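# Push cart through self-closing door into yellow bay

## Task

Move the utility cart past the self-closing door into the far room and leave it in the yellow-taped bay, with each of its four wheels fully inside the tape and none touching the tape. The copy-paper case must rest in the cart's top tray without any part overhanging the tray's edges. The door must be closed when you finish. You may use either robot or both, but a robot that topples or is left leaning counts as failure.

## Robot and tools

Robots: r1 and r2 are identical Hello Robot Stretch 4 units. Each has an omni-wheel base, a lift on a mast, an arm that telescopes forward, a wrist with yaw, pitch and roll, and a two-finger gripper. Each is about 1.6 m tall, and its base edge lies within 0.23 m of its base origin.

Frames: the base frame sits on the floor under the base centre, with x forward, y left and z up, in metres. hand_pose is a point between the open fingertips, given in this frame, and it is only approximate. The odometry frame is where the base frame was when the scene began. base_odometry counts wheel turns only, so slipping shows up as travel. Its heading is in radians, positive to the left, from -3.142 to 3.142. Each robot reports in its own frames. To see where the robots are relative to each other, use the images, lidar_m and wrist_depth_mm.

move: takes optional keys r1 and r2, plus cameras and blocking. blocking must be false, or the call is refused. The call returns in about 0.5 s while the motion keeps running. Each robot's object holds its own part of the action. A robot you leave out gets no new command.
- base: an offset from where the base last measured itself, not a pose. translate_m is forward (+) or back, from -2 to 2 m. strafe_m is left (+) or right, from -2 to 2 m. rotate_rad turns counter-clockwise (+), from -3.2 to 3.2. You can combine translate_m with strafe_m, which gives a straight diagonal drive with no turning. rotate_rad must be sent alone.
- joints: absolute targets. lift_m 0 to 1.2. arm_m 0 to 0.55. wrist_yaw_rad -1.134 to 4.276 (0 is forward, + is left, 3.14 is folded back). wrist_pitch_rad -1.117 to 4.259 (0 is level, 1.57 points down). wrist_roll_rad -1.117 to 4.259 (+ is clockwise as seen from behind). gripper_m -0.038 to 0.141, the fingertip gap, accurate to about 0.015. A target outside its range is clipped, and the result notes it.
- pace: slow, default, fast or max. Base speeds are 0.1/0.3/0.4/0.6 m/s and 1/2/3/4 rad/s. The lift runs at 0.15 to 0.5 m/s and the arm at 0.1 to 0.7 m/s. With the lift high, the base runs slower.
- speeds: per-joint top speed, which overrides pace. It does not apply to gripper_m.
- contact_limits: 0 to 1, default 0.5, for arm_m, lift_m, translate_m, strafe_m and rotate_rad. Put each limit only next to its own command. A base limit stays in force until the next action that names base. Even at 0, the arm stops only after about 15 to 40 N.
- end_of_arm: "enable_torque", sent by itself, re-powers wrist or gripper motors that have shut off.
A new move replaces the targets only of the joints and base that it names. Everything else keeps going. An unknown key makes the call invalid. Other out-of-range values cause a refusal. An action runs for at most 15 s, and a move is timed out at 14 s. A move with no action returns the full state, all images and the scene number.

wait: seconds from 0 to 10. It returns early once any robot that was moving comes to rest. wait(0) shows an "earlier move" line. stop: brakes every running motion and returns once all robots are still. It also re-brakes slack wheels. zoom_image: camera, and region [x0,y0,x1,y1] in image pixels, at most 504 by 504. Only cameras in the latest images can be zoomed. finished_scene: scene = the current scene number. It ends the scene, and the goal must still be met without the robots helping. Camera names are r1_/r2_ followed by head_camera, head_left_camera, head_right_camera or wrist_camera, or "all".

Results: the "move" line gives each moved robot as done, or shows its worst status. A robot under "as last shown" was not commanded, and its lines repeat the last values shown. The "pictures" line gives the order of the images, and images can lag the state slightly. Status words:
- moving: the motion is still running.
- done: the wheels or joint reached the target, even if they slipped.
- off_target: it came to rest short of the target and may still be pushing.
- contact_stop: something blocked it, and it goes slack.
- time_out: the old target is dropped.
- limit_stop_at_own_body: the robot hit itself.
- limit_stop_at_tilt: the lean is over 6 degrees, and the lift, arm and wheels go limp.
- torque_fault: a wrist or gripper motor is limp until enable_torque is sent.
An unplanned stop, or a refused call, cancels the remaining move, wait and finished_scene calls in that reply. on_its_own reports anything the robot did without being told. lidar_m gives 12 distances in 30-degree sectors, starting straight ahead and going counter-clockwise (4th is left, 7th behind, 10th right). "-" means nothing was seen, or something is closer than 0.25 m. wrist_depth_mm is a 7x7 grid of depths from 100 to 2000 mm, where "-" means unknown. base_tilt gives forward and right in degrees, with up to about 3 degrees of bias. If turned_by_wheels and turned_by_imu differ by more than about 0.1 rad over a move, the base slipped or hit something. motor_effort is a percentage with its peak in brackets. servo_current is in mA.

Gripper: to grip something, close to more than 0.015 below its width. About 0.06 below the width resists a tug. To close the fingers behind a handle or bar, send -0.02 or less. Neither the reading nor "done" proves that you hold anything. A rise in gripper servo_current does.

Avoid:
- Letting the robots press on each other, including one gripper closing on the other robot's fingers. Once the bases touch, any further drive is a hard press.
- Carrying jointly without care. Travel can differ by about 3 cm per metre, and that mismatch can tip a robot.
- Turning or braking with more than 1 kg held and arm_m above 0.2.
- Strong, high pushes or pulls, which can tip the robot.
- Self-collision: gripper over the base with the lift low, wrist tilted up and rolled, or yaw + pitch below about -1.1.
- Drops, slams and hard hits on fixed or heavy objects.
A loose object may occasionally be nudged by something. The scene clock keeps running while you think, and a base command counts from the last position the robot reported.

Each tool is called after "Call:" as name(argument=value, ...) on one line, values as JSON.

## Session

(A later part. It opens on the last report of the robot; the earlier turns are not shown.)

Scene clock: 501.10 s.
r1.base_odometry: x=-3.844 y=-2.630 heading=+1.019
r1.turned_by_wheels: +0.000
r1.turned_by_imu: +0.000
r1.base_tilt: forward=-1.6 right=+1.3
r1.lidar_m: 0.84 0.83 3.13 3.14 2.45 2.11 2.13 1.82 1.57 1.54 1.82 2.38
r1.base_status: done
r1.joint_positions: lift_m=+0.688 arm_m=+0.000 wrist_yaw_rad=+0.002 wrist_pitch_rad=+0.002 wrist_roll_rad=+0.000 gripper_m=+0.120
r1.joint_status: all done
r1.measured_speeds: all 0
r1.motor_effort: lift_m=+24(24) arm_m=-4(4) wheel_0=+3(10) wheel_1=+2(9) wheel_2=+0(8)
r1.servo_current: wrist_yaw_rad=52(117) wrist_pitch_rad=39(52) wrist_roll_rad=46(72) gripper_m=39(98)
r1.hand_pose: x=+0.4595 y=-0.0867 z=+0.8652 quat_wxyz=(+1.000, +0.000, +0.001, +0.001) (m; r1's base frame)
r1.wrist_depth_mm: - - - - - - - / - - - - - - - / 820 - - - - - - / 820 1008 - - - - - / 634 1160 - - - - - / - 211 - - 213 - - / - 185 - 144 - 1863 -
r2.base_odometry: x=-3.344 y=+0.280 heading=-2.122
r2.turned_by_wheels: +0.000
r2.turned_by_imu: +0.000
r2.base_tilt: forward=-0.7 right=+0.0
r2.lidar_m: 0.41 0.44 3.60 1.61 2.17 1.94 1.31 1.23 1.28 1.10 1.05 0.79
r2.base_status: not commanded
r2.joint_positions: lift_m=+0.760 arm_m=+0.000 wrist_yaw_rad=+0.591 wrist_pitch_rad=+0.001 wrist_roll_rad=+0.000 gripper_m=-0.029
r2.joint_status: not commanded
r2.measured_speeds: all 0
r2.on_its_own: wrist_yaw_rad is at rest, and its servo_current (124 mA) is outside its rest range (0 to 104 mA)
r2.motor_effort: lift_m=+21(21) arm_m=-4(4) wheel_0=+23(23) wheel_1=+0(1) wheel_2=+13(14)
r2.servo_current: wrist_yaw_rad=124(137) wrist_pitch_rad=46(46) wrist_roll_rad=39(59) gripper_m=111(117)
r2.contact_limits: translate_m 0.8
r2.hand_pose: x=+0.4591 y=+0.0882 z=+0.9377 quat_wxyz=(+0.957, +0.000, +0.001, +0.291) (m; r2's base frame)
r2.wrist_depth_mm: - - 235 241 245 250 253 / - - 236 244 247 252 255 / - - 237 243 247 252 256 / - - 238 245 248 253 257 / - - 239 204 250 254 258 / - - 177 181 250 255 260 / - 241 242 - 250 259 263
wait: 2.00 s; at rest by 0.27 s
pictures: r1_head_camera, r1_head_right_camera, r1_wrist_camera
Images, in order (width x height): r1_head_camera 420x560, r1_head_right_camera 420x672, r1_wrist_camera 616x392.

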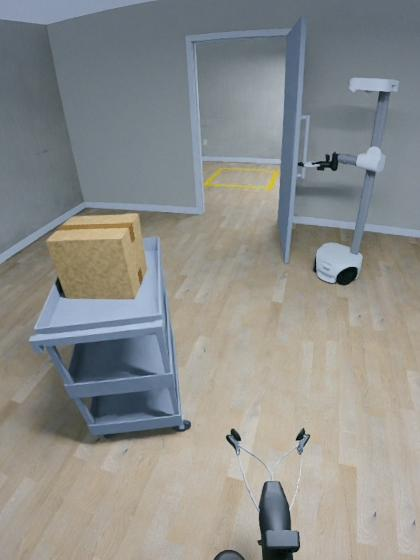

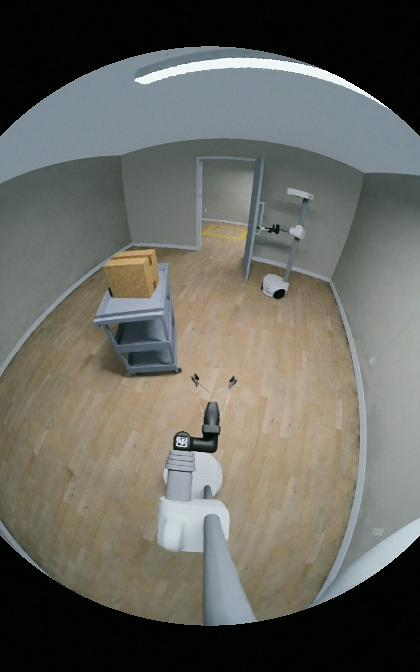

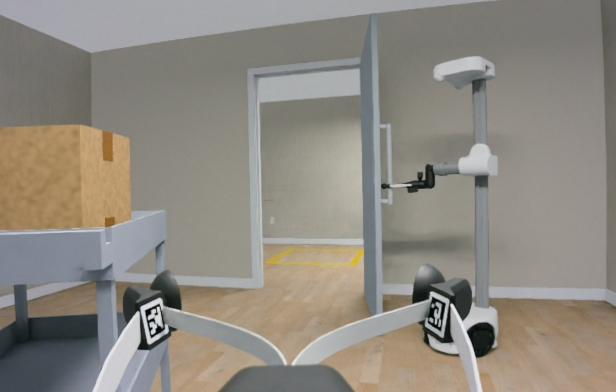

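Call:
move(r1={"base": {"translate_m": 0.05, "strafe_m": 0.56}, "joints": {"wrist_roll_rad": 1.571, "gripper_m": 0.12}, "pace": "default"}, blocking=false)

Call:
wait(seconds=5, cameras=["r1_head_camera","r1_wrist_camera"])

Scene clock: 564.63 s.
move: r1 moving
r1.base_odometry: x=-3.872 y=-2.609 heading=+1.019
r1.turned_by_wheels: +0.000
r1.turned_by_imu: +0.000
r1.base_tilt: forward=-1.6 right=+1.3
r1.lidar_m: 0.84 0.82 3.12 3.09 2.44 2.13 2.13 1.87 1.56 1.59 1.87 2.40
r1.base_status: translate_m moving; strafe_m moving
r1.joint_positions: lift_m=+0.688 arm_m=+0.000 wrist_yaw_rad=+0.002 wrist_pitch_rad=+0.002 wrist_roll_rad=+0.582 gripper_m=+0.120
r1.joint_status: wrist_roll_rad moving; the others done
r1.measured_speeds: translate_m=+0.011 strafe_m=+0.133 rotate_rad=-0.001 lift_m=+0.000 arm_m=+0.000 wrist_yaw_rad=+0.000 wrist_pitch_rad=+0.000 wrist_roll_rad=+1.820
r1.motor_effort: lift_m=+23(24) arm_m=-4(4) wheel_0=-9(10) wheel_1=+10(10) wheel_2=-2(4)
r1.servo_current: wrist_yaw_rad=39(65) wrist_pitch_rad=39(46) wrist_roll_rad=72(124) gripper_m=46(46)
r1.hand_pose: x=+0.4595 y=-0.0867 z=+0.8652 quat_wxyz=(+0.958, +0.287, +0.001, +0.001) (m; r1's base frame)
r1.wrist_depth_mm: - - - - - - - / - - - - - - - / - - - - - - - / - - - - - - - / 820 1008 - - - - 1921 / 809 820 - - - 1499 1537 / 820 585 - 144 1708 1430 1255
r2.base_odometry: x=-3.344 y=+0.280 heading=-2.122
r2.turned_by_wheels: +0.000
r2.turned_by_imu: +0.000
r2.base_tilt: forward=-0.7 right=+0.0
r2.lidar_m: 0.39 0.43 3.61 1.61 2.18 1.89 1.32 1.23 1.26 1.12 1.04 0.80
r2.base_status: not commanded
r2.joint_positions: lift_m=+0.760 arm_m=+0.000 wrist_yaw_rad=+0.591 wrist_pitch_rad=+0.001 wrist_roll_rad=+0.000 gripper_m=-0.029
r2.joint_status: not commanded
r2.measured_speeds: all 0
r2.motor_effort: lift_m=+21(21) arm_m=-3(4) wheel_0=+23(23) wheel_1=+0(1) wheel_2=+14(14)
r2.servo_current: wrist_yaw_rad=130(137) wrist_pitch_rad=39(46) wrist_roll_rad=52(59) gripper_m=98(111)
r2.contact_limits: translate_m 0.8
r2.hand_pose: x=+0.4591 y=+0.0882 z=+0.9377 quat_wxyz=(+0.957, +0.000, +0.001, +0.291) (m; r2's base frame)
r2.wrist_depth_mm: - - 236 241 246 249 254 / - - 236 242 247 252 255 / - - 236 244 246 253 257 / - - 238 244 249 253 257 / - - 239 203 249 254 258 / - - 178 180 249 255 262 / - 241 243 - 251 259 262
pictures: none

Scene clock: 567.40 s.
earlier move: r1 done
r1.base_odometry: x=-4.295 y=-2.294 heading=+1.019
r1.turned_by_wheels: +0.000
r1.turned_by_imu: +0.003
r1.base_tilt: forward=-1.6 right=+1.3
r1.lidar_m: 0.68 2.99 2.56 2.58 2.33 2.04 2.04 2.41 2.11 2.13 2.49 0.77
r1.base_status: done
r1.joint_positions: lift_m=+0.688 arm_m=+0.000 wrist_yaw_rad=+0.002 wrist_pitch_rad=+0.002 wrist_roll_rad=+1.569 gripper_m=+0.120
r1.joint_status: all done
r1.measured_speeds: all 0
r1.motor_effort: lift_m=+23(24) arm_m=-4(4) wheel_0=-1(12) wheel_1=+1(11) wheel_2=-3(4)
r1.servo_current: wrist_yaw_rad=46(65) wrist_pitch_rad=46(52) wrist_roll_rad=39(124) gripper_m=39(52)
r1.hand_pose: x=+0.4595 y=-0.0867 z=+0.8652 quat_wxyz=(+0.708, +0.706, +0.002, +0.000) (m; r1's base frame)
r1.wrist_depth_mm: - - - - - 1756 1205 / - - - - - 1618 1138 / - - - - - - 603 / - - 788 585 - - - / - - 798 798 - - 569 / - - 788 788 211 213 549 / - - - 144 - - 549
r2.base_odometry: x=-3.344 y=+0.280 heading=-2.122
r2.turned_by_wheels: +0.000
r2.turned_by_imu: +0.000
r2.base_tilt: forward=-0.7 right=+0.0
r2.lidar_m: 0.39 0.43 3.61 1.63 2.57 1.90 1.33 1.22 1.28 1.09 1.05 0.79
r2.base_status: not commanded
r2.joint_positions: lift_m=+0.760 arm_m=+0.000 wrist_yaw_rad=+0.591 wrist_pitch_rad=+0.001 wrist_roll_rad=+0.000 gripper_m=-0.029
r2.joint_status: not commanded
r2.measured_speeds: all 0
r2.on_its_own: wrist_yaw_rad is at rest, and its servo_current (124 mA) is outside its rest range (0 to 104 mA)
r2.motor_effort: lift_m=+21(21) arm_m=-4(4) wheel_0=+23(23) wheel_1=+0(1) wheel_2=+13(14)
r2.servo_current: wrist_yaw_rad=124(137) wrist_pitch_rad=39(46) wrist_roll_rad=65(65) gripper_m=104(117)
r2.contact_limits: translate_m 0.8
r2.hand_pose: x=+0.4591 y=+0.0882 z=+0.9377 quat_wxyz=(+0.957, +0.000, +0.001, +0.291) (m; r2's base frame)
r2.wrist_depth_mm: - - 234 241 245 250 254 / - - 236 243 246 251 255 / - - 237 243 246 252 256 / - - 238 244 248 254 258 / - - 240 204 250 255 259 / - - 178 181 250 255 260 / - 240 242 - 251 259 263
wait: 2.77 of 5 s (r1 has come to rest)
pictures: r1_head_camera, r1_wrist_camera
Images, in order (width x height): r1_head_camera 420x560, r1_wrist_camera 616x392.

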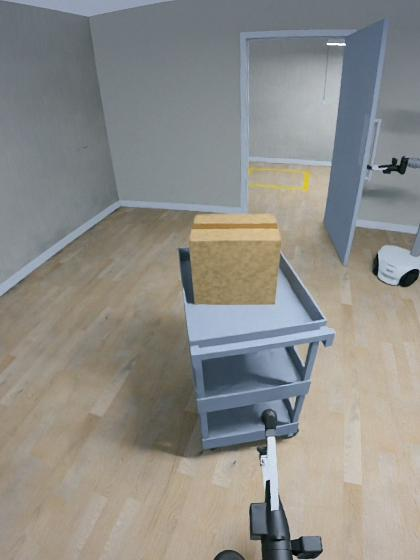

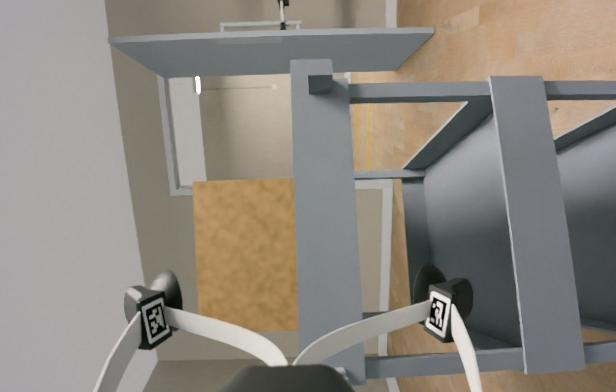

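Call:
move(r1={"base": {"translate_m": 0.33}, "pace": "default", "contact_limits": {"translate_m": 0.2}}, blocking=false)

Call:
wait(seconds=4, cameras=["r1_wrist_camera"])

Scene clock: 580.83 s.
move: r1 moving
r1.base_odometry: x=-4.279 y=-2.267 heading=+1.020
r1.turned_by_wheels: +0.000
r1.turned_by_imu: +0.000
r1.base_tilt: forward=-1.6 right=+1.3
r1.lidar_m: 0.66 3.00 2.58 2.59 2.40 2.06 2.08 2.48 2.13 2.12 2.49 0.76
r1.base_status: translate_m moving
r1.joint_positions: lift_m=+0.688 arm_m=+0.000 wrist_yaw_rad=+0.002 wrist_pitch_rad=+0.002 wrist_roll_rad=+1.569 gripper_m=+0.120
r1.joint_status: not commanded
r1.measured_speeds: translate_m=+0.120 strafe_m=+0.001 rotate_rad=+0.000 lift_m=+0.000 arm_m=+0.000 wrist_yaw_rad=+0.000 wrist_pitch_rad=+0.000 wrist_roll_rad=+0.000
r1.motor_effort: lift_m=+23(23) arm_m=-4(4) wheel_0=+9(9) wheel_1=+5(7) wheel_2=-8(9)
r1.servo_current: wrist_yaw_rad=46(52) wrist_pitch_rad=39(46) wrist_roll_rad=39(65) gripper_m=52(52)
r1.contact_limits: translate_m 0.2
r1.hand_pose: x=+0.4595 y=-0.0867 z=+0.8652 quat_wxyz=(+0.708, +0.706, +0.002, +0.000) (m; r1's base frame)
r1.wrist_depth_mm: - - - - - 1756 1229 / - - - 585 - 1618 1118 / - - - - - - 574 / - - 759 559 - - 559 / - - 759 759 - - 544 / - - 759 768 210 196 525 / - - - 145 - - 517
r2.base_odometry: x=-3.344 y=+0.280 heading=-2.122
r2.turned_by_wheels: +0.000
r2.turned_by_imu: +0.000
r2.base_tilt: forward=-0.7 right=+0.0
r2.lidar_m: 0.37 0.43 3.58 1.63 2.58 1.90 1.29 1.22 1.28 1.10 1.05 0.81
r2.base_status: not commanded
r2.joint_positions: lift_m=+0.760 arm_m=+0.000 wrist_yaw_rad=+0.591 wrist_pitch_rad=+0.001 wrist_roll_rad=+0.000 gripper_m=-0.029
r2.joint_status: not commanded
r2.measured_speeds: all 0
r2.motor_effort: lift_m=+21(21) arm_m=-4(4) wheel_0=+23(23) wheel_1=+0(1) wheel_2=+14(14)
r2.servo_current: wrist_yaw_rad=124(130) wrist_pitch_rad=39(46) wrist_roll_rad=59(59) gripper_m=104(111)
r2.contact_limits: translate_m 0.8
r2.hand_pose: x=+0.4591 y=+0.0882 z=+0.9377 quat_wxyz=(+0.957, +0.000, +0.001, +0.291) (m; r2's base frame)
r2.wrist_depth_mm: - - 236 241 245 249 253 / - - 237 243 247 251 254 / - - 237 243 248 253 256 / - - 237 244 248 253 258 / - - 240 203 250 255 259 / - - 177 180 251 256 260 / - 240 242 - 251 259 262
pictures: none

Scene clock: 582.93 s.
earlier move: r1 done
r1.base_odometry: x=-4.122 y=-2.013 heading=+1.019
r1.turned_by_wheels: +0.000
r1.turned_by_imu: +0.000
r1.base_tilt: forward=-1.6 right=+1.3
r1.lidar_m: 0.38 2.90 2.51 2.46 2.72 2.34 2.32 2.53 2.22 2.23 2.56 0.45
r1.base_status: done
r1.joint_positions: lift_m=+0.688 arm_m=+0.000 wrist_yaw_rad=+0.002 wrist_pitch_rad=+0.002 wrist_roll_rad=+1.569 gripper_m=+0.120
r1.joint_status: not commanded
r1.measured_speeds: all 0
r1.motor_effort: lift_m=+23(23) arm_m=-4(4) wheel_0=+2(9) wheel_1=+1(7) wheel_2=+1(10)
r1.servo_current: wrist_yaw_rad=52(78) wrist_pitch_rad=46(52) wrist_roll_rad=59(65) gripper_m=46(52)
r1.contact_limits: translate_m 0.2
r1.hand_pose: x=+0.4595 y=-0.0867 z=+0.8652 quat_wxyz=(+0.708, +0.706, +0.002, +0.000) (m; r1's base frame)
r1.wrist_depth_mm: - - - - 271 1708 1308 / - - - 264 264 1756 - / - - - 257 256 854 - / - 452 452 250 250 - - / - 459 459 455 244 - - / - 459 462 181 236 196 - / - 462 466 145 232 - -
r2.base_odometry: x=-3.344 y=+0.280 heading=-2.122
r2.turned_by_wheels: +0.000
r2.turned_by_imu: +0.000
r2.base_tilt: forward=-0.7 right=+0.0
r2.lidar_m: 0.39 0.41 3.59 1.64 2.59 1.89 1.32 1.23 1.26 1.09 1.05 0.80
r2.base_status: not commanded
r2.joint_positions: lift_m=+0.760 arm_m=+0.000 wrist_yaw_rad=+0.591 wrist_pitch_rad=+0.001 wrist_roll_rad=+0.000 gripper_m=-0.029
r2.joint_status: not commanded
r2.measured_speeds: all 0
r2.on_its_own: wrist_yaw_rad is at rest, and its servo_current (124 mA) is outside its rest range (0 to 104 mA)
r2.motor_effort: lift_m=+21(21) arm_m=-4(4) wheel_0=+23(23) wheel_1=-1(1) wheel_2=+13(14)
r2.servo_current: wrist_yaw_rad=124(137) wrist_pitch_rad=33(52) wrist_roll_rad=39(65) gripper_m=104(111)
r2.contact_limits: translate_m 0.8
r2.hand_pose: x=+0.4591 y=+0.0882 z=+0.9377 quat_wxyz=(+0.957, +0.000, +0.001, +0.291) (m; r2's base frame)
r2.wrist_depth_mm: - - 235 241 245 249 252 / - - 236 243 246 250 253 / - - 237 243 247 252 255 / - - 238 245 248 253 257 / - - 240 204 250 254 260 / - - 177 181 251 257 260 / - 241 242 - 251 258 262
wait: 2.10 of 4 s (r1 has come to rest)
pictures: r1_wrist_camera
Images, in order (width x height): r1_wrist_camera 616x392.

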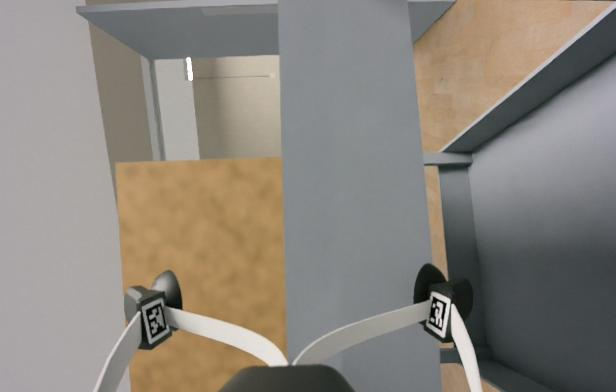

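Call:
zoom_image(camera="r1_wrist_camera", region=[110, 0, 614, 392])

Call:
move(cameras=["r1_head_camera","r1_head_right_camera"], blocking=false)

Scaled by 1.000.

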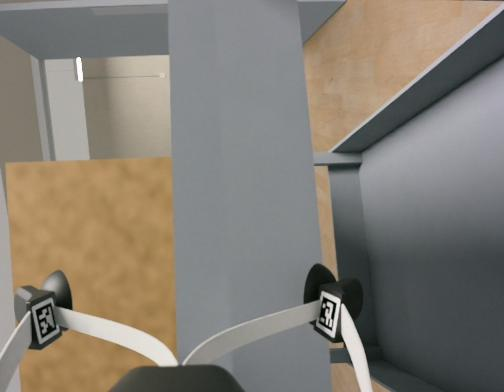

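Scene clock: 591.53 s.
r1.base_odometry: x=-4.122 y=-2.013 heading=+1.019
r1.turned_by_wheels: +0.000
r1.turned_by_imu: +0.000
r1.base_tilt: forward=-1.6 right=+1.3
r1.lidar_m: 0.37 2.92 2.53 2.50 2.70 2.35 2.33 2.54 2.22 2.21 2.61 0.44
r1.base_status: done
r1.joint_positions: lift_m=+0.688 arm_m=+0.000 wrist_yaw_rad=+0.002 wrist_pitch_rad=+0.002 wrist_roll_rad=+1.569 gripper_m=+0.120
r1.joint_status: not commanded
r1.measured_speeds: all 0
r1.motor_effort: lift_m=+23(23) arm_m=-4(4) wheel_0=+1(9) wheel_1=+1(7) wheel_2=+1(10)
r1.servo_current: wrist_yaw_rad=65(78) wrist_pitch_rad=33(52) wrist_roll_rad=46(65) gripper_m=39(52)
r1.contact_limits: translate_m 0.2
r1.hand_pose: x=+0.4595 y=-0.0867 z=+0.8652 quat_wxyz=(+0.708, +0.706, +0.002, +0.000) (m; r1's base frame)
r1.wrist_depth_mm: - - - - 271 1708 1308 / - - - 263 263 1756 - / - - - 257 256 842 - / - 452 455 251 250 - - / - 459 455 455 243 - - / - 459 462 181 235 196 - / - 466 466 145 232 - -
r2.base_odometry: x=-3.344 y=+0.280 heading=-2.122
r2.turned_by_wheels: +0.000
r2.turned_by_imu: +0.000
r2.base_tilt: forward=-0.7 right=+0.0
r2.lidar_m: 0.38 0.43 3.61 1.63 2.57 1.93 1.31 1.23 1.28 1.10 1.04 0.77
r2.base_status: not commanded
r2.joint_positions: lift_m=+0.760 arm_m=+0.000 wrist_yaw_rad=+0.591 wrist_pitch_rad=+0.001 wrist_roll_rad=+0.000 gripper_m=-0.029
r2.joint_status: not commanded
r2.measured_speeds: all 0
r2.on_its_own: wrist_yaw_rad is at rest, and its servo_current (124 mA) is outside its rest range (0 to 104 mA)
r2.motor_effort: lift_m=+21(21) arm_m=-4(4) wheel_0=+23(23) wheel_1=+0(1) wheel_2=+14(14)
r2.servo_current: wrist_yaw_rad=124(137) wrist_pitch_rad=39(52) wrist_roll_rad=39(65) gripper_m=104(111)
r2.contact_limits: translate_m 0.8
r2.hand_pose: x=+0.4591 y=+0.0882 z=+0.9377 quat_wxyz=(+0.957, +0.000, +0.001, +0.291) (m; r2's base frame)
r2.wrist_depth_mm: - - 235 241 245 250 254 / - - 236 242 247 251 254 / - - 236 244 247 251 257 / - - 238 244 249 254 258 / - - 239 203 250 254 259 / - - 178 180 250 257 260 / - 241 243 - 250 259 262
pictures: r1_head_camera, r1_head_right_camera
Images, in order (width x height): r1_head_camera 420x560, r1_head_right_camera 420x672.

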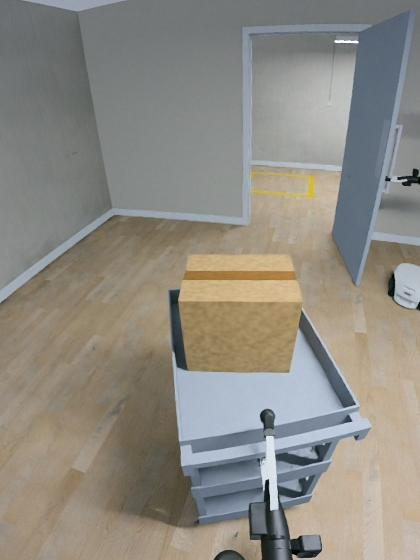

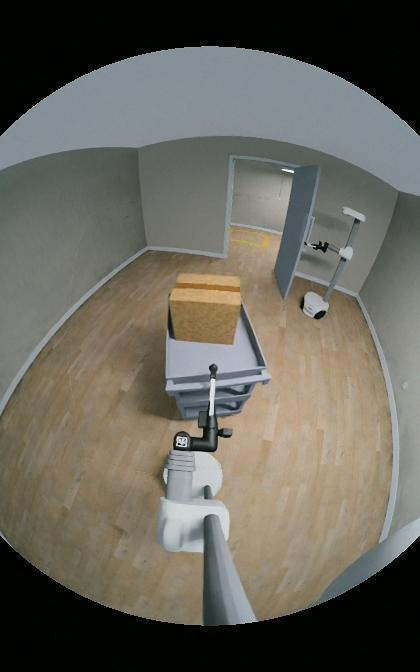

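Call:
zoom_image(camera="r1_head_camera", region=[160, 380, 400, 560])

Scaled by 2.100 from the camera's 420x560 image, which has a finer 600x800 frame.

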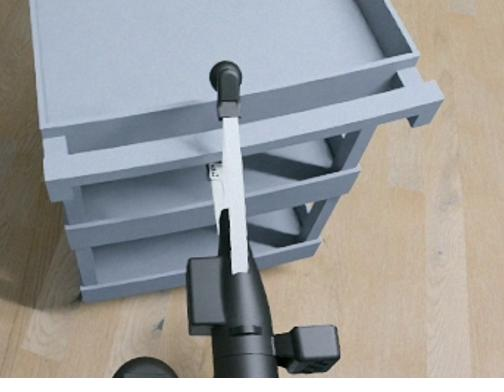

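Call:
move(r1={"base": {"translate_m": 0.065}, "pace": "slow", "contact_limits": {"translate_m": 0.1}}, blocking=false)

Call:
wait(seconds=3, cameras=["r1_wrist_camera","r1_head_camera"])

Call:
zoom_image(camera="r1_head_camera", region=[160, 380, 400, 560])

Scene clock: 614.97 s.
move: r1 moving
r1.base_odometry: x=-4.116 y=-2.002 heading=+1.020
r1.turned_by_wheels: +0.000
r1.turned_by_imu: +0.000
r1.base_tilt: forward=-1.6 right=+1.3
r1.lidar_m: 0.35 0.37 2.51 2.50 2.72 2.37 2.35 2.57 2.22 2.21 2.59 0.44
r1.base_status: translate_m moving
r1.joint_positions: lift_m=+0.688 arm_m=+0.000 wrist_yaw_rad=+0.002 wrist_pitch_rad=+0.002 wrist_roll_rad=+1.569 gripper_m=+0.120
r1.joint_status: not commanded
r1.measured_speeds: translate_m=+0.048 strafe_m=+0.000 rotate_rad=+0.000 lift_m=+0.000 arm_m=+0.000 wrist_yaw_rad=-0.003 wrist_pitch_rad=+0.000 wrist_roll_rad=+0.000
r1.motor_effort: lift_m=+23(23) arm_m=-4(4) wheel_0=+6(6) wheel_1=+5(5) wheel_2=-7(7)
r1.servo_current: wrist_yaw_rad=33(59) wrist_pitch_rad=46(46) wrist_roll_rad=39(72) gripper_m=46(46)
r1.contact_limits: translate_m 0.1
r1.hand_pose: x=+0.4595 y=-0.0868 z=+0.8652 quat_wxyz=(+0.708, +0.706, +0.002, +0.000) (m; r1's base frame)
r1.wrist_depth_mm: - - - - 268 1708 1205 / - - - 258 259 1708 - / - - - 251 251 1756 - / - 449 452 242 245 - - / - 445 452 179 237 - - / - 449 449 175 230 187 - / - 455 452 144 225 - -
r2.base_odometry: x=-3.344 y=+0.280 heading=-2.122
r2.turned_by_wheels: +0.000
r2.turned_by_imu: +0.000
r2.base_tilt: forward=-0.7 right=+0.0
r2.lidar_m: 0.39 0.42 3.59 1.61 4.75 1.91 1.32 1.24 1.29 1.12 1.04 0.81
r2.base_status: not commanded
r2.joint_positions: lift_m=+0.760 arm_m=+0.000 wrist_yaw_rad=+0.591 wrist_pitch_rad=+0.001 wrist_roll_rad=+0.000 gripper_m=-0.029
r2.joint_status: not commanded
r2.measured_speeds: all 0
r2.motor_effort: lift_m=+21(21) arm_m=-4(4) wheel_0=+23(23) wheel_1=+0(1) wheel_2=+14(14)
r2.servo_current: wrist_yaw_rad=130(137) wrist_pitch_rad=46(46) wrist_roll_rad=52(59) gripper_m=104(111)
r2.contact_limits: translate_m 0.8
r2.hand_pose: x=+0.4591 y=+0.0882 z=+0.9377 quat_wxyz=(+0.957, +0.000, +0.001, +0.291) (m; r2's base frame)
r2.wrist_depth_mm: - - 235 241 244 249 252 / - - 236 243 247 251 255 / - - 236 244 248 253 256 / - - 238 245 249 253 258 / - - 240 204 250 255 259 / - - 178 180 251 256 260 / - 241 242 - 251 259 262
pictures: none

Scene clock: 616.37 s.
earlier move: r1 done
r1.base_odometry: x=-4.088 y=-1.957 heading=+1.019
r1.turned_by_wheels: +0.000
r1.turned_by_imu: -0.001
r1.base_tilt: forward=-1.6 right=+1.3
r1.lidar_m: 0.30 0.35 2.50 2.46 2.79 2.41 2.41 2.59 2.23 2.25 2.63 0.38
r1.base_status: done
r1.joint_positions: lift_m=+0.688 arm_m=+0.000 wrist_yaw_rad=-0.004 wrist_pitch_rad=+0.010 wrist_roll_rad=+1.569 gripper_m=+0.120
r1.joint_status: not commanded
r1.measured_speeds: all 0
r1.motor_effort: lift_m=+23(23) arm_m=+4(4) wheel_0=+4(7) wheel_1=+4(6) wheel_2=-8(10)
r1.servo_current: wrist_yaw_rad=46(59) wrist_pitch_rad=52(65) wrist_roll_rad=46(78) gripper_m=39(46)
r1.contact_limits: translate_m 0.1
r1.hand_pose: x=+0.4589 y=-0.0885 z=+0.8628 quat_wxyz=(+0.708, +0.706, +0.002, -0.005) (m; r1's base frame)
r1.wrist_depth_mm: - - - 226 229 1618 1182 / - - - 217 220 1661 1205 / - - - - 213 1576 - / - 404 407 144 206 - - / - 399 402 139 200 - - / - 203 404 134 194 189 - / - 402 407 131 187 186 -
r2.base_odometry: x=-3.344 y=+0.280 heading=-2.122
r2.turned_by_wheels: +0.000
r2.turned_by_imu: +0.000
r2.base_tilt: forward=-0.7 right=+0.0
r2.lidar_m: 0.39 0.44 3.58 1.63 4.75 1.90 1.33 1.22 1.27 1.10 1.01 0.80
r2.base_status: not commanded
r2.joint_positions: lift_m=+0.760 arm_m=+0.000 wrist_yaw_rad=+0.591 wrist_pitch_rad=+0.001 wrist_roll_rad=+0.000 gripper_m=-0.029
r2.joint_status: not commanded
r2.measured_speeds: all 0
r2.on_its_own: wrist_yaw_rad is at rest, and its servo_current (124 mA) is outside its rest range (0 to 104 mA)
r2.motor_effort: lift_m=+21(21) arm_m=-4(4) wheel_0=+23(23) wheel_1=+0(1) wheel_2=+14(14)
r2.servo_current: wrist_yaw_rad=124(137) wrist_pitch_rad=46(46) wrist_roll_rad=46(59) gripper_m=111(111)
r2.contact_limits: translate_m 0.8
r2.hand_pose: x=+0.4591 y=+0.0882 z=+0.9377 quat_wxyz=(+0.957, +0.000, +0.001, +0.291) (m; r2's base frame)
r2.wrist_depth_mm: - - 234 241 245 249 254 / - - 236 243 246 252 254 / - - 237 244 247 252 256 / - - 237 246 248 254 257 / - - 239 204 250 255 259 / - - 178 180 250 256 260 / - 241 242 - 251 259 262
wait: 1.40 of 3 s (r1 has come to rest)
pictures: r1_head_camera, r1_wrist_camera
Images, in order (width x height): r1_head_camera 420x560, r1_wrist_camera 616x392.

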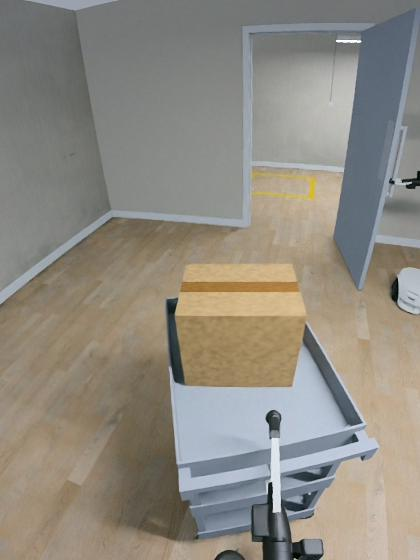

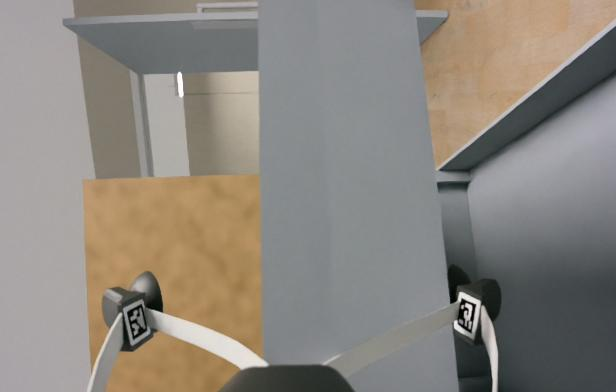

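Scaled by 2.100 from the camera's 420x560 image, which has a finer 600x800 frame.

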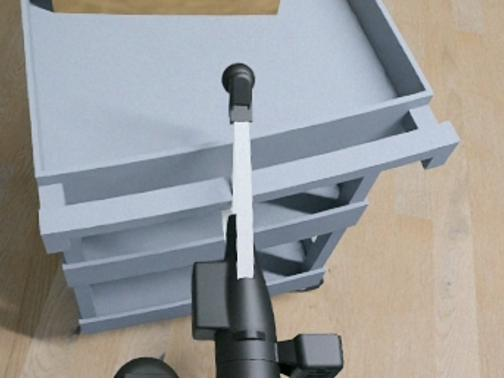

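Call:
move(r1={"base": {"translate_m": -0.05}, "pace": "slow"}, blocking=false)

Call:
wait(seconds=3)

Call:
move(r1={"joints": {"lift_m": 0.658, "wrist_pitch_rad": 0.0, "wrist_yaw_rad": 0.0}, "pace": "slow"}, blocking=false)

Call:
wait(seconds=3, cameras=["r1_wrist_camera"])

Scene clock: 631.97 s.
move: r1 moving
r1.base_odometry: x=-4.095 y=-1.968 heading=+1.019
r1.turned_by_wheels: +0.000
r1.turned_by_imu: -0.001
r1.base_tilt: forward=-1.6 right=+1.3
r1.lidar_m: 0.33 0.35 2.51 2.45 2.74 2.40 2.40 2.53 2.24 2.23 2.62 0.42
r1.base_status: translate_m moving
r1.joint_positions: lift_m=+0.688 arm_m=+0.000 wrist_yaw_rad=-0.003 wrist_pitch_rad=+0.012 wrist_roll_rad=+1.569 gripper_m=+0.120
r1.joint_status: not commanded
r1.measured_speeds: translate_m=-0.047 strafe_m=+0.000 rotate_rad=-0.001 lift_m=+0.000 arm_m=+0.000 wrist_yaw_rad=+0.012 wrist_pitch_rad=+0.001 wrist_roll_rad=+0.000
r1.motor_effort: lift_m=+23(23) arm_m=+3(4) wheel_0=-9(9) wheel_1=-3(4) wheel_2=+6(7)
r1.servo_current: wrist_yaw_rad=33(65) wrist_pitch_rad=65(72) wrist_roll_rad=52(52) gripper_m=39(46)
r1.hand_pose: x=+0.4590 y=-0.0883 z=+0.8623 quat_wxyz=(+0.708, +0.706, +0.003, -0.005) (m; r1's base frame)
r1.wrist_depth_mm: - - - 232 237 1661 1182 / - - - 227 229 1661 1229 / - - - 218 221 1863 - / - 407 415 151 214 - - / - 410 410 146 208 - - / - 208 410 142 200 190 - / - 407 415 - 195 - -
r2.base_odometry: x=-3.344 y=+0.280 heading=-2.122
r2.turned_by_wheels: +0.000
r2.turned_by_imu: +0.000
r2.base_tilt: forward=-0.7 right=+0.0
r2.lidar_m: 0.39 0.42 3.61 1.66 4.76 1.91 1.32 1.24 1.27 1.09 1.05 0.78
r2.base_status: not commanded
r2.joint_positions: lift_m=+0.760 arm_m=+0.000 wrist_yaw_rad=+0.591 wrist_pitch_rad=+0.001 wrist_roll_rad=+0.000 gripper_m=-0.029
r2.joint_status: not commanded
r2.measured_speeds: all 0
r2.motor_effort: lift_m=+21(21) arm_m=-3(4) wheel_0=+23(23) wheel_1=+0(1) wheel_2=+14(14)
r2.servo_current: wrist_yaw_rad=130(130) wrist_pitch_rad=46(46) wrist_roll_rad=52(59) gripper_m=104(117)
r2.contact_limits: translate_m 0.8
r2.hand_pose: x=+0.4591 y=+0.0882 z=+0.9377 quat_wxyz=(+0.957, +0.000, +0.001, +0.291) (m; r2's base frame)
r2.wrist_depth_mm: - - 235 241 245 250 254 / - - 236 242 247 251 255 / - - 236 244 248 253 256 / - - 238 244 249 254 258 / - - 239 204 251 255 258 / - - 178 180 250 256 262 / - 240 242 - 251 259 262
pictures: none

Scene clock: 633.17 s.
earlier move: r1 done
r1.base_odometry: x=-4.115 y=-2.000 heading=+1.019
r1.turned_by_wheels: +0.000
r1.turned_by_imu: +0.000
r1.base_tilt: forward=-1.6 right=+1.3
r1.lidar_m: 0.37 2.91 2.53 2.49 2.74 2.35 2.36 2.55 2.22 2.23 2.60 0.44
r1.base_status: done
r1.joint_positions: lift_m=+0.688 arm_m=+0.000 wrist_yaw_rad=-0.003 wrist_pitch_rad=+0.007 wrist_roll_rad=+1.569 gripper_m=+0.120
r1.joint_status: not commanded
r1.measured_speeds: all 0
r1.motor_effort: lift_m=+23(23) arm_m=-4(4) wheel_0=-3(9) wheel_1=-3(7) wheel_2=+3(7)
r1.servo_current: wrist_yaw_rad=52(65) wrist_pitch_rad=52(72) wrist_roll_rad=39(72) gripper_m=39(46)
r1.hand_pose: x=+0.4591 y=-0.0882 z=+0.8638 quat_wxyz=(+0.708, +0.706, +0.002, -0.003) (m; r1's base frame)
r1.wrist_depth_mm: - - - - 300 1576 1138 / - - - - 271 1756 1255 / - - - - 259 1921 - / - 455 455 251 253 - - / - 455 459 186 242 - - / - 452 455 180 233 197 - / - 452 455 145 229 - -
r2.base_odometry: x=-3.344 y=+0.280 heading=-2.122
r2.turned_by_wheels: +0.000
r2.turned_by_imu: +0.000
r2.base_tilt: forward=-0.7 right=+0.0
r2.lidar_m: 0.38 0.43 3.59 1.63 4.76 1.91 1.32 1.24 1.27 1.11 1.04 0.79
r2.base_status: not commanded
r2.joint_positions: lift_m=+0.760 arm_m=+0.000 wrist_yaw_rad=+0.591 wrist_pitch_rad=+0.001 wrist_roll_rad=+0.000 gripper_m=-0.029
r2.joint_status: not commanded
r2.measured_speeds: all 0
r2.on_its_own: wrist_yaw_rad is at rest, and its servo_current (130 mA) is outside its rest range (0 to 104 mA)
r2.motor_effort: lift_m=+21(21) arm_m=-3(4) wheel_0=+23(24) wheel_1=+0(1) wheel_2=+14(14)
r2.servo_current: wrist_yaw_rad=130(143) wrist_pitch_rad=39(46) wrist_roll_rad=46(59) gripper_m=104(117)
r2.contact_limits: translate_m 0.8
r2.hand_pose: x=+0.4591 y=+0.0882 z=+0.9377 quat_wxyz=(+0.957, +0.000, +0.001, +0.291) (m; r2's base frame)
r2.wrist_depth_mm: - - 235 241 245 251 253 / - - 236 242 247 251 255 / - - 237 242 247 252 256 / - - 238 245 249 253 257 / - - 239 204 250 255 258 / - - 177 180 250 256 259 / - 240 242 - 251 259 262
wait: 1.20 of 3 s (r1 has come to rest)
pictures: none

Scene clock: 633.67 s.
move: r1 moving
r1.base_odometry: x=-4.115 y=-2.000 heading=+1.019
r1.turned_by_wheels: +0.000
r1.turned_by_imu: +0.000
r1.base_tilt: forward=-1.6 right=+1.3
r1.lidar_m: 0.36 2.91 2.51 2.48 2.72 2.35 2.36 2.55 2.22 2.22 2.62 0.45
r1.base_status: not commanded
r1.joint_positions: lift_m=+0.666 arm_m=+0.000 wrist_yaw_rad=-0.003 wrist_pitch_rad=+0.007 wrist_roll_rad=+1.569 gripper_m=+0.120
r1.joint_status: lift_m moving; wrist_yaw_rad moving; wrist_pitch_rad moving
r1.measured_speeds: translate_m=+0.000 strafe_m=+0.000 rotate_rad=+0.000 lift_m=-0.058 arm_m=+0.000 wrist_yaw_rad=+0.000 wrist_pitch_rad=+0.000 wrist_roll_rad=+0.000
r1.motor_effort: lift_m=+11(22) arm_m=-4(4) wheel_0=-3(3) wheel_1=-3(3) wheel_2=+3(3)
r1.servo_current: wrist_yaw_rad=33(78) wrist_pitch_rad=46(65) wrist_roll_rad=52(52) gripper_m=46(46)
r1.hand_pose: x=+0.4591 y=-0.0882 z=+0.8421 quat_wxyz=(+0.708, +0.706, +0.002, -0.003) (m; r1's base frame)
r1.wrist_depth_mm: - - - - 300 1499 1182 / - - - 204 - 1661 - / - - - 258 263 1808 - / - 452 459 250 253 - - / - 455 455 243 243 - - / - 452 211 236 198 197 - / - 452 452 147 229 - -
r2.base_odometry: x=-3.344 y=+0.280 heading=-2.122
r2.turned_by_wheels: +0.000
r2.turned_by_imu: +0.000
r2.base_tilt: forward=-0.7 right=+0.0
r2.lidar_m: 0.39 0.44 3.58 1.63 4.76 1.91 1.30 1.22 1.28 1.11 1.04 0.79
r2.base_status: not commanded
r2.joint_positions: lift_m=+0.760 arm_m=+0.000 wrist_yaw_rad=+0.591 wrist_pitch_rad=+0.001 wrist_roll_rad=+0.000 gripper_m=-0.029
r2.joint_status: not commanded
r2.measured_speeds: all 0
r2.motor_effort: lift_m=+21(21) arm_m=-4(4) wheel_0=+22(23) wheel_1=+0(1) wheel_2=+14(14)
r2.servo_current: wrist_yaw_rad=117(137) wrist_pitch_rad=39(46) wrist_roll_rad=46(59) gripper_m=111(111)
r2.contact_limits: translate_m 0.8
r2.hand_pose: x=+0.4591 y=+0.0882 z=+0.9377 quat_wxyz=(+0.957, +0.000, +0.001, +0.291) (m; r2's base frame)
r2.wrist_depth_mm: - - 236 241 244 249 253 / - - 236 241 246 250 255 / - - 237 243 248 252 257 / - - 238 245 248 254 256 / - - 237 204 250 256 259 / - - 177 180 251 256 259 / - 241 242 - 251 260 262
pictures: none

Scene clock: 634.23 s.
earlier move: r1 done
r1.base_odometry: x=-4.115 y=-2.000 heading=+1.019
r1.turned_by_wheels: +0.000
r1.turned_by_imu: +0.000
r1.base_tilt: forward=-1.6 right=+1.3
r1.lidar_m: 0.35 2.86 2.49 2.50 2.74 2.36 2.36 2.54 2.22 2.21 2.57 0.44
r1.base_status: not commanded
r1.joint_positions: lift_m=+0.659 arm_m=+0.000 wrist_yaw_rad=-0.003 wrist_pitch_rad=+0.007 wrist_roll_rad=+1.569 gripper_m=+0.120
r1.joint_status: all done
r1.measured_speeds: all 0
r1.motor_effort: lift_m=+12(22) arm_m=-4(4) wheel_0=-2(3) wheel_1=-3(3) wheel_2=+3(3)
r1.servo_current: wrist_yaw_rad=46(78) wrist_pitch_rad=46(65) wrist_roll_rad=39(65) gripper_m=39(46)
r1.hand_pose: x=+0.4591 y=-0.0882 z=+0.8347 quat_wxyz=(+0.708, +0.706, +0.002, -0.003) (m; r1's base frame)
r1.wrist_depth_mm: - - - - 314 1537 1138 / - - - 264 - 1661 - / - - - 258 - 1921 - / - 452 452 251 254 - - / - 445 452 243 243 - - / - 452 179 235 195 196 - / - 452 452 147 231 - -
r2.base_odometry: x=-3.344 y=+0.280 heading=-2.122
r2.turned_by_wheels: +0.000
r2.turned_by_imu: +0.000
r2.base_tilt: forward=-0.7 right=+0.0
r2.lidar_m: 0.38 0.42 3.60 1.63 4.75 1.91 1.33 1.24 1.25 1.11 1.05 0.79
r2.base_status: not commanded
r2.joint_positions: lift_m=+0.760 arm_m=+0.000 wrist_yaw_rad=+0.591 wrist_pitch_rad=+0.001 wrist_roll_rad=+0.000 gripper_m=-0.029
r2.joint_status: not commanded
r2.measured_speeds: all 0
r2.on_its_own: wrist_yaw_rad is at rest, and its servo_current (137 mA) is outside its rest range (0 to 104 mA)
r2.motor_effort: lift_m=+21(21) arm_m=-3(4) wheel_0=+23(23) wheel_1=+0(1) wheel_2=+14(14)
r2.servo_current: wrist_yaw_rad=137(137) wrist_pitch_rad=46(46) wrist_roll_rad=52(59) gripper_m=111(111)
r2.contact_limits: translate_m 0.8
r2.hand_pose: x=+0.4591 y=+0.0882 z=+0.9377 quat_wxyz=(+0.957, +0.000, +0.001, +0.291) (m; r2's base frame)
r2.wrist_depth_mm: - - 234 241 245 250 254 / - - 237 242 246 251 255 / - - 237 244 248 252 256 / - - 238 244 249 254 257 / - - 241 203 250 255 258 / - - 178 181 250 256 258 / - 240 242 - 250 258 262
wait: 0.57 of 3 s (r1 has come to rest)
pictures: r1_wrist_camera
Images, in order (width x height): r1_wrist_camera 616x392.

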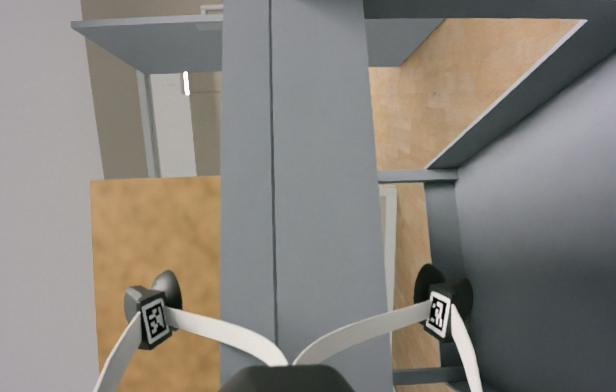

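Call:
move(r1={"joints": {"lift_m": 0.648}, "pace": "slow"}, blocking=false)

Call:
wait(seconds=2)

Call:
move(r1={"base": {"translate_m": 0.065}, "pace": "slow", "contact_limits": {"translate_m": 0.1}}, blocking=false)

Call:
wait(seconds=3, cameras=["r1_wrist_camera","r1_head_camera"])

Scene clock: 651.30 s.
move: r1 moving
r1.base_odometry: x=-4.115 y=-2.000 heading=+1.019
r1.turned_by_wheels: +0.000
r1.turned_by_imu: +0.000
r1.base_tilt: forward=-1.5 right=+1.3
r1.lidar_m: 0.37 2.91 2.51 2.50 2.73 2.37 2.37 2.55 2.21 2.22 2.60 0.46
r1.base_status: not commanded
r1.joint_positions: lift_m=+0.649 arm_m=+0.000 wrist_yaw_rad=-0.003 wrist_pitch_rad=+0.004 wrist_roll_rad=+1.569 gripper_m=+0.120
r1.joint_status: lift_m moving
r1.measured_speeds: translate_m=+0.000 strafe_m=+0.000 rotate_rad=+0.000 lift_m=+0.000 arm_m=+0.000 wrist_yaw_rad=+0.000 wrist_pitch_rad=-0.001 wrist_roll_rad=+0.000
r1.motor_effort: lift_m=+12(14) arm_m=-4(4) wheel_0=-2(3) wheel_1=-3(3) wheel_2=+3(3)
r1.servo_current: wrist_yaw_rad=59(65) wrist_pitch_rad=46(52) wrist_roll_rad=46(59) gripper_m=39(52)
r1.hand_pose: x=+0.4591 y=-0.0882 z=+0.8255 quat_wxyz=(+0.708, +0.706, +0.001, -0.002) (m; r1's base frame)
r1.wrist_depth_mm: - - - 276 - 1537 410 / - - - 264 - 1661 - / - - - 259 - 1921 - / - 452 455 251 - - - / - 449 202 242 - - - / - 212 179 235 195 196 - / - 455 452 147 - - -
r2: as last shown
r2.base_tilt: forward=-0.7 right=+0.1
r2.lidar_m: 0.40 0.42 3.59 1.63 4.76 1.89 1.33 1.23 1.29 1.09 1.03 0.81
r2.on_its_own: wrist_yaw_rad is at rest, and its servo_current (124 mA) is outside its rest range (0 to 104 mA)
r2.motor_effort: lift_m=+21(21) arm_m=-4(4) wheel_0=+23(23) wheel_1=+0(1) wheel_2=+14(14)
r2.servo_current: wrist_yaw_rad=124(137) wrist_pitch_rad=39(46) wrist_roll_rad=52(52) gripper_m=117(117)
r2.contact_limits: translate_m 0.8
r2.wrist_depth_mm: - - 236 240 245 249 253 / - - 236 243 247 251 254 / - - 236 243 247 252 256 / - - 238 245 249 255 257 / - - 240 204 251 254 259 / - - 178 180 251 255 260 / - 241 242 - 251 258 262
pictures: none

Scene clock: 651.53 s.
earlier move: r1 done
r1.base_odometry: x=-4.115 y=-2.000 heading=+1.019
r1.turned_by_wheels: +0.000
r1.turned_by_imu: +0.000
r1.base_tilt: forward=-1.6 right=+1.3
r1.lidar_m: 0.37 2.87 2.50 2.50 2.71 2.35 2.36 2.56 2.21 2.23 2.62 0.44
r1.base_status: not commanded
r1.joint_positions: lift_m=+0.649 arm_m=+0.000 wrist_yaw_rad=-0.003 wrist_pitch_rad=+0.004 wrist_roll_rad=+1.569 gripper_m=+0.120
r1.joint_status: all done
r1.measured_speeds: all 0
r1.motor_effort: lift_m=+12(14) arm_m=-4(4) wheel_0=-3(3) wheel_1=-3(3) wheel_2=+3(3)
r1.servo_current: wrist_yaw_rad=52(65) wrist_pitch_rad=52(52) wrist_roll_rad=52(59) gripper_m=46(52)
r1.hand_pose: x=+0.4591 y=-0.0882 z=+0.8255 quat_wxyz=(+0.708, +0.706, +0.001, -0.002) (m; r1's base frame)
r1.wrist_depth_mm: - - - 278 - 1499 410 / - - - 263 - 1661 - / - - - 257 - 1921 - / - 452 452 250 - - - / - 452 202 243 - - - / - 212 180 235 194 196 - / - 449 452 147 - - -
r2.base_odometry: x=-3.344 y=+0.280 heading=-2.122
r2.turned_by_wheels: +0.000
r2.turned_by_imu: +0.000
r2.base_tilt: forward=-0.7 right=+0.0
r2.lidar_m: 0.39 0.40 3.60 1.63 4.75 1.87 1.30 1.23 1.30 1.10 1.04 0.81
r2.base_status: not commanded
r2.joint_positions: lift_m=+0.760 arm_m=+0.000 wrist_yaw_rad=+0.591 wrist_pitch_rad=+0.001 wrist_roll_rad=+0.000 gripper_m=-0.029
r2.joint_status: not commanded
r2.measured_speeds: all 0
r2.on_its_own: wrist_yaw_rad is at rest, and its servo_current (130 mA) is outside its rest range (0 to 104 mA)
r2.motor_effort: lift_m=+21(21) arm_m=-3(4) wheel_0=+23(23) wheel_1=+0(1) wheel_2=+13(14)
r2.servo_current: wrist_yaw_rad=130(137) wrist_pitch_rad=39(46) wrist_roll_rad=39(52) gripper_m=104(117)
r2.contact_limits: translate_m 0.8
r2.hand_pose: x=+0.4591 y=+0.0882 z=+0.9377 quat_wxyz=(+0.957, +0.000, +0.001, +0.291) (m; r2's base frame)
r2.wrist_depth_mm: - - 235 241 245 249 253 / - - 236 243 247 251 255 / - - 236 243 248 250 256 / - - 238 245 249 253 257 / - - 240 204 249 254 258 / - - 177 181 250 256 259 / - 241 242 - 251 258 262
wait: 0.23 of 2 s (r1 has come to rest)
pictures: none

Scene clock: 652.03 s.
move: r1 moving
r1.base_odometry: x=-4.108 y=-1.990 heading=+1.019
r1.turned_by_wheels: +0.000
r1.turned_by_imu: +0.000
r1.base_tilt: forward=-1.6 right=+1.3
r1.lidar_m: 0.36 0.37 2.51 2.46 2.72 2.37 2.36 2.54 2.22 2.22 2.61 0.43
r1.base_status: translate_m moving
r1.joint_positions: lift_m=+0.649 arm_m=+0.000 wrist_yaw_rad=-0.003 wrist_pitch_rad=+0.002 wrist_roll_rad=+1.569 gripper_m=+0.120
r1.joint_status: not commanded
r1.measured_speeds: translate_m=+0.049 strafe_m=-0.001 rotate_rad=+0.001 lift_m=+0.000 arm_m=+0.000 wrist_yaw_rad=+0.000 wrist_pitch_rad=-0.007 wrist_roll_rad=+0.000
r1.motor_effort: lift_m=+12(12) arm_m=-1(4) wheel_0=+6(7) wheel_1=+3(5) wheel_2=-6(8)
r1.servo_current: wrist_yaw_rad=39(59) wrist_pitch_rad=39(52) wrist_roll_rad=52(65) gripper_m=46(46)
r1.contact_limits: translate_m 0.1
r1.hand_pose: x=+0.4590 y=-0.0882 z=+0.8263 quat_wxyz=(+0.708, +0.707, +0.000, -0.002) (m; r1's base frame)
r1.wrist_depth_mm: - - - 264 - 1708 1255 / - - - 257 - 1756 - / - - - 249 - - - / - 439 449 241 244 - - / - 449 177 234 235 - - / - 208 170 226 195 197 - / - 449 167 147 220 - -
r2.base_odometry: x=-3.344 y=+0.280 heading=-2.122
r2.turned_by_wheels: +0.000
r2.turned_by_imu: +0.000
r2.base_tilt: forward=-0.7 right=+0.0
r2.lidar_m: 0.37 0.43 3.61 1.65 4.76 1.87 1.31 1.23 1.27 1.11 1.03 0.80
r2.base_status: not commanded
r2.joint_positions: lift_m=+0.760 arm_m=+0.000 wrist_yaw_rad=+0.591 wrist_pitch_rad=+0.001 wrist_roll_rad=+0.000 gripper_m=-0.029
r2.joint_status: not commanded
r2.measured_speeds: all 0
r2.motor_effort: lift_m=+21(21) arm_m=-4(4) wheel_0=+23(23) wheel_1=-1(1) wheel_2=+14(14)
r2.servo_current: wrist_yaw_rad=124(130) wrist_pitch_rad=46(46) wrist_roll_rad=46(59) gripper_m=98(111)
r2.contact_limits: translate_m 0.8
r2.hand_pose: x=+0.4591 y=+0.0882 z=+0.9377 quat_wxyz=(+0.957, +0.000, +0.001, +0.291) (m; r2's base frame)
r2.wrist_depth_mm: - - 235 241 245 249 253 / - - 236 243 247 252 254 / - - 237 244 248 252 257 / - - 237 245 249 253 257 / - - 239 204 250 255 258 / - - 178 181 250 256 260 / - 239 242 - 251 258 262
pictures: none

Scene clock: 653.43 s.
earlier move: r1 done
r1.base_odometry: x=-4.081 y=-1.945 heading=+1.019
r1.turned_by_wheels: +0.000
r1.turned_by_imu: +0.000
r1.base_tilt: forward=-1.6 right=+1.3
r1.lidar_m: 0.34 0.37 2.49 2.48 2.81 2.44 2.43 2.54 2.23 2.23 2.64 0.41
r1.base_status: done
r1.joint_positions: lift_m=+0.649 arm_m=+0.000 wrist_yaw_rad=-0.006 wrist_pitch_rad=-0.003 wrist_roll_rad=+1.570 gripper_m=+0.120
r1.joint_status: not commanded
r1.measured_speeds: all 0
r1.motor_effort: lift_m=+12(12) arm_m=+4(4) wheel_0=+5(7) wheel_1=+3(6) wheel_2=-6(13)
r1.servo_current: wrist_yaw_rad=59(72) wrist_pitch_rad=33(52) wrist_roll_rad=46(65) gripper_m=46(46)
r1.contact_limits: translate_m 0.1
r1.hand_pose: x=+0.4587 y=-0.0892 z=+0.8277 quat_wxyz=(+0.707, +0.707, -0.003, -0.001) (m; r1's base frame)
r1.wrist_depth_mm: - - - 245 282 1756 1205 / - - - 237 - 1808 - / - - - 228 231 1921 - / - 427 424 221 222 - - / - 427 427 213 214 - - / - 207 151 207 206 - - / - 427 145 153 200 - -
r2.base_odometry: x=-3.344 y=+0.280 heading=-2.122
r2.turned_by_wheels: +0.000
r2.turned_by_imu: +0.000
r2.base_tilt: forward=-0.7 right=+0.1
r2.lidar_m: 0.37 0.43 3.62 1.61 4.77 1.91 1.32 1.23 1.29 1.12 1.04 0.80
r2.base_status: not commanded
r2.joint_positions: lift_m=+0.760 arm_m=+0.000 wrist_yaw_rad=+0.591 wrist_pitch_rad=+0.001 wrist_roll_rad=+0.000 gripper_m=-0.029
r2.joint_status: not commanded
r2.measured_speeds: all 0
r2.on_its_own: wrist_yaw_rad is at rest, and its servo_current (111 mA) is outside its rest range (0 to 104 mA)
r2.motor_effort: lift_m=+21(21) arm_m=-4(4) wheel_0=+23(24) wheel_1=+0(1) wheel_2=+14(14)
r2.servo_current: wrist_yaw_rad=111(137) wrist_pitch_rad=39(46) wrist_roll_rad=46(59) gripper_m=104(117)
r2.contact_limits: translate_m 0.8
r2.hand_pose: x=+0.4591 y=+0.0882 z=+0.9377 quat_wxyz=(+0.957, +0.000, +0.001, +0.291) (m; r2's base frame)
r2.wrist_depth_mm: - - 236 241 246 250 252 / - - 236 243 246 252 254 / - - 236 243 246 252 256 / - - 238 244 249 254 257 / - - 240 203 252 256 258 / - - 178 180 249 256 260 / - 240 243 - 251 257 262
wait: 1.40 of 3 s (r1 has come to rest)
pictures: r1_head_camera, r1_wrist_camera
Images, in order (width x height): r1_head_camera 420x560, r1_wrist_camera 616x392.

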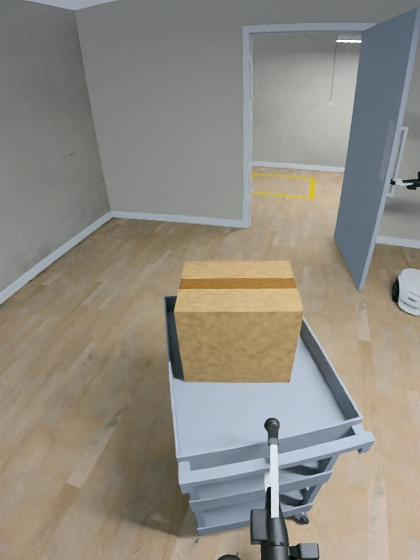

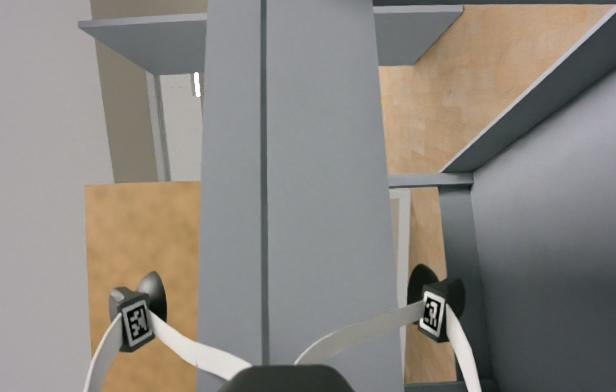

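Call:
zoom_image(camera="r1_wrist_camera", region=[60, 180, 510, 392])

Call:
zoom_image(camera="r1_head_camera", region=[200, 390, 340, 510])

Scaled by 1.120.

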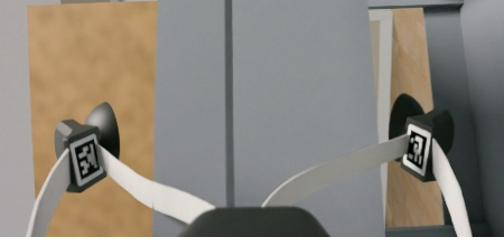

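Scaled by 3.600 from the camera's 420x560 image, which has a finer 600x800 frame.

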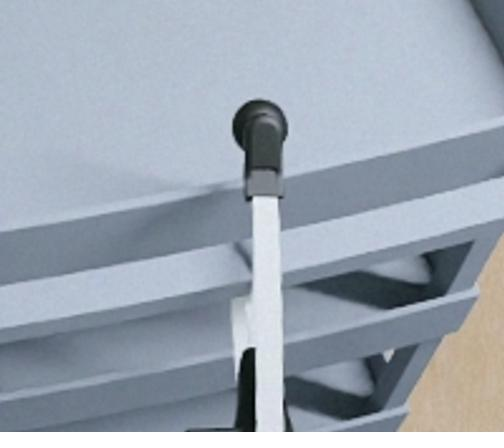

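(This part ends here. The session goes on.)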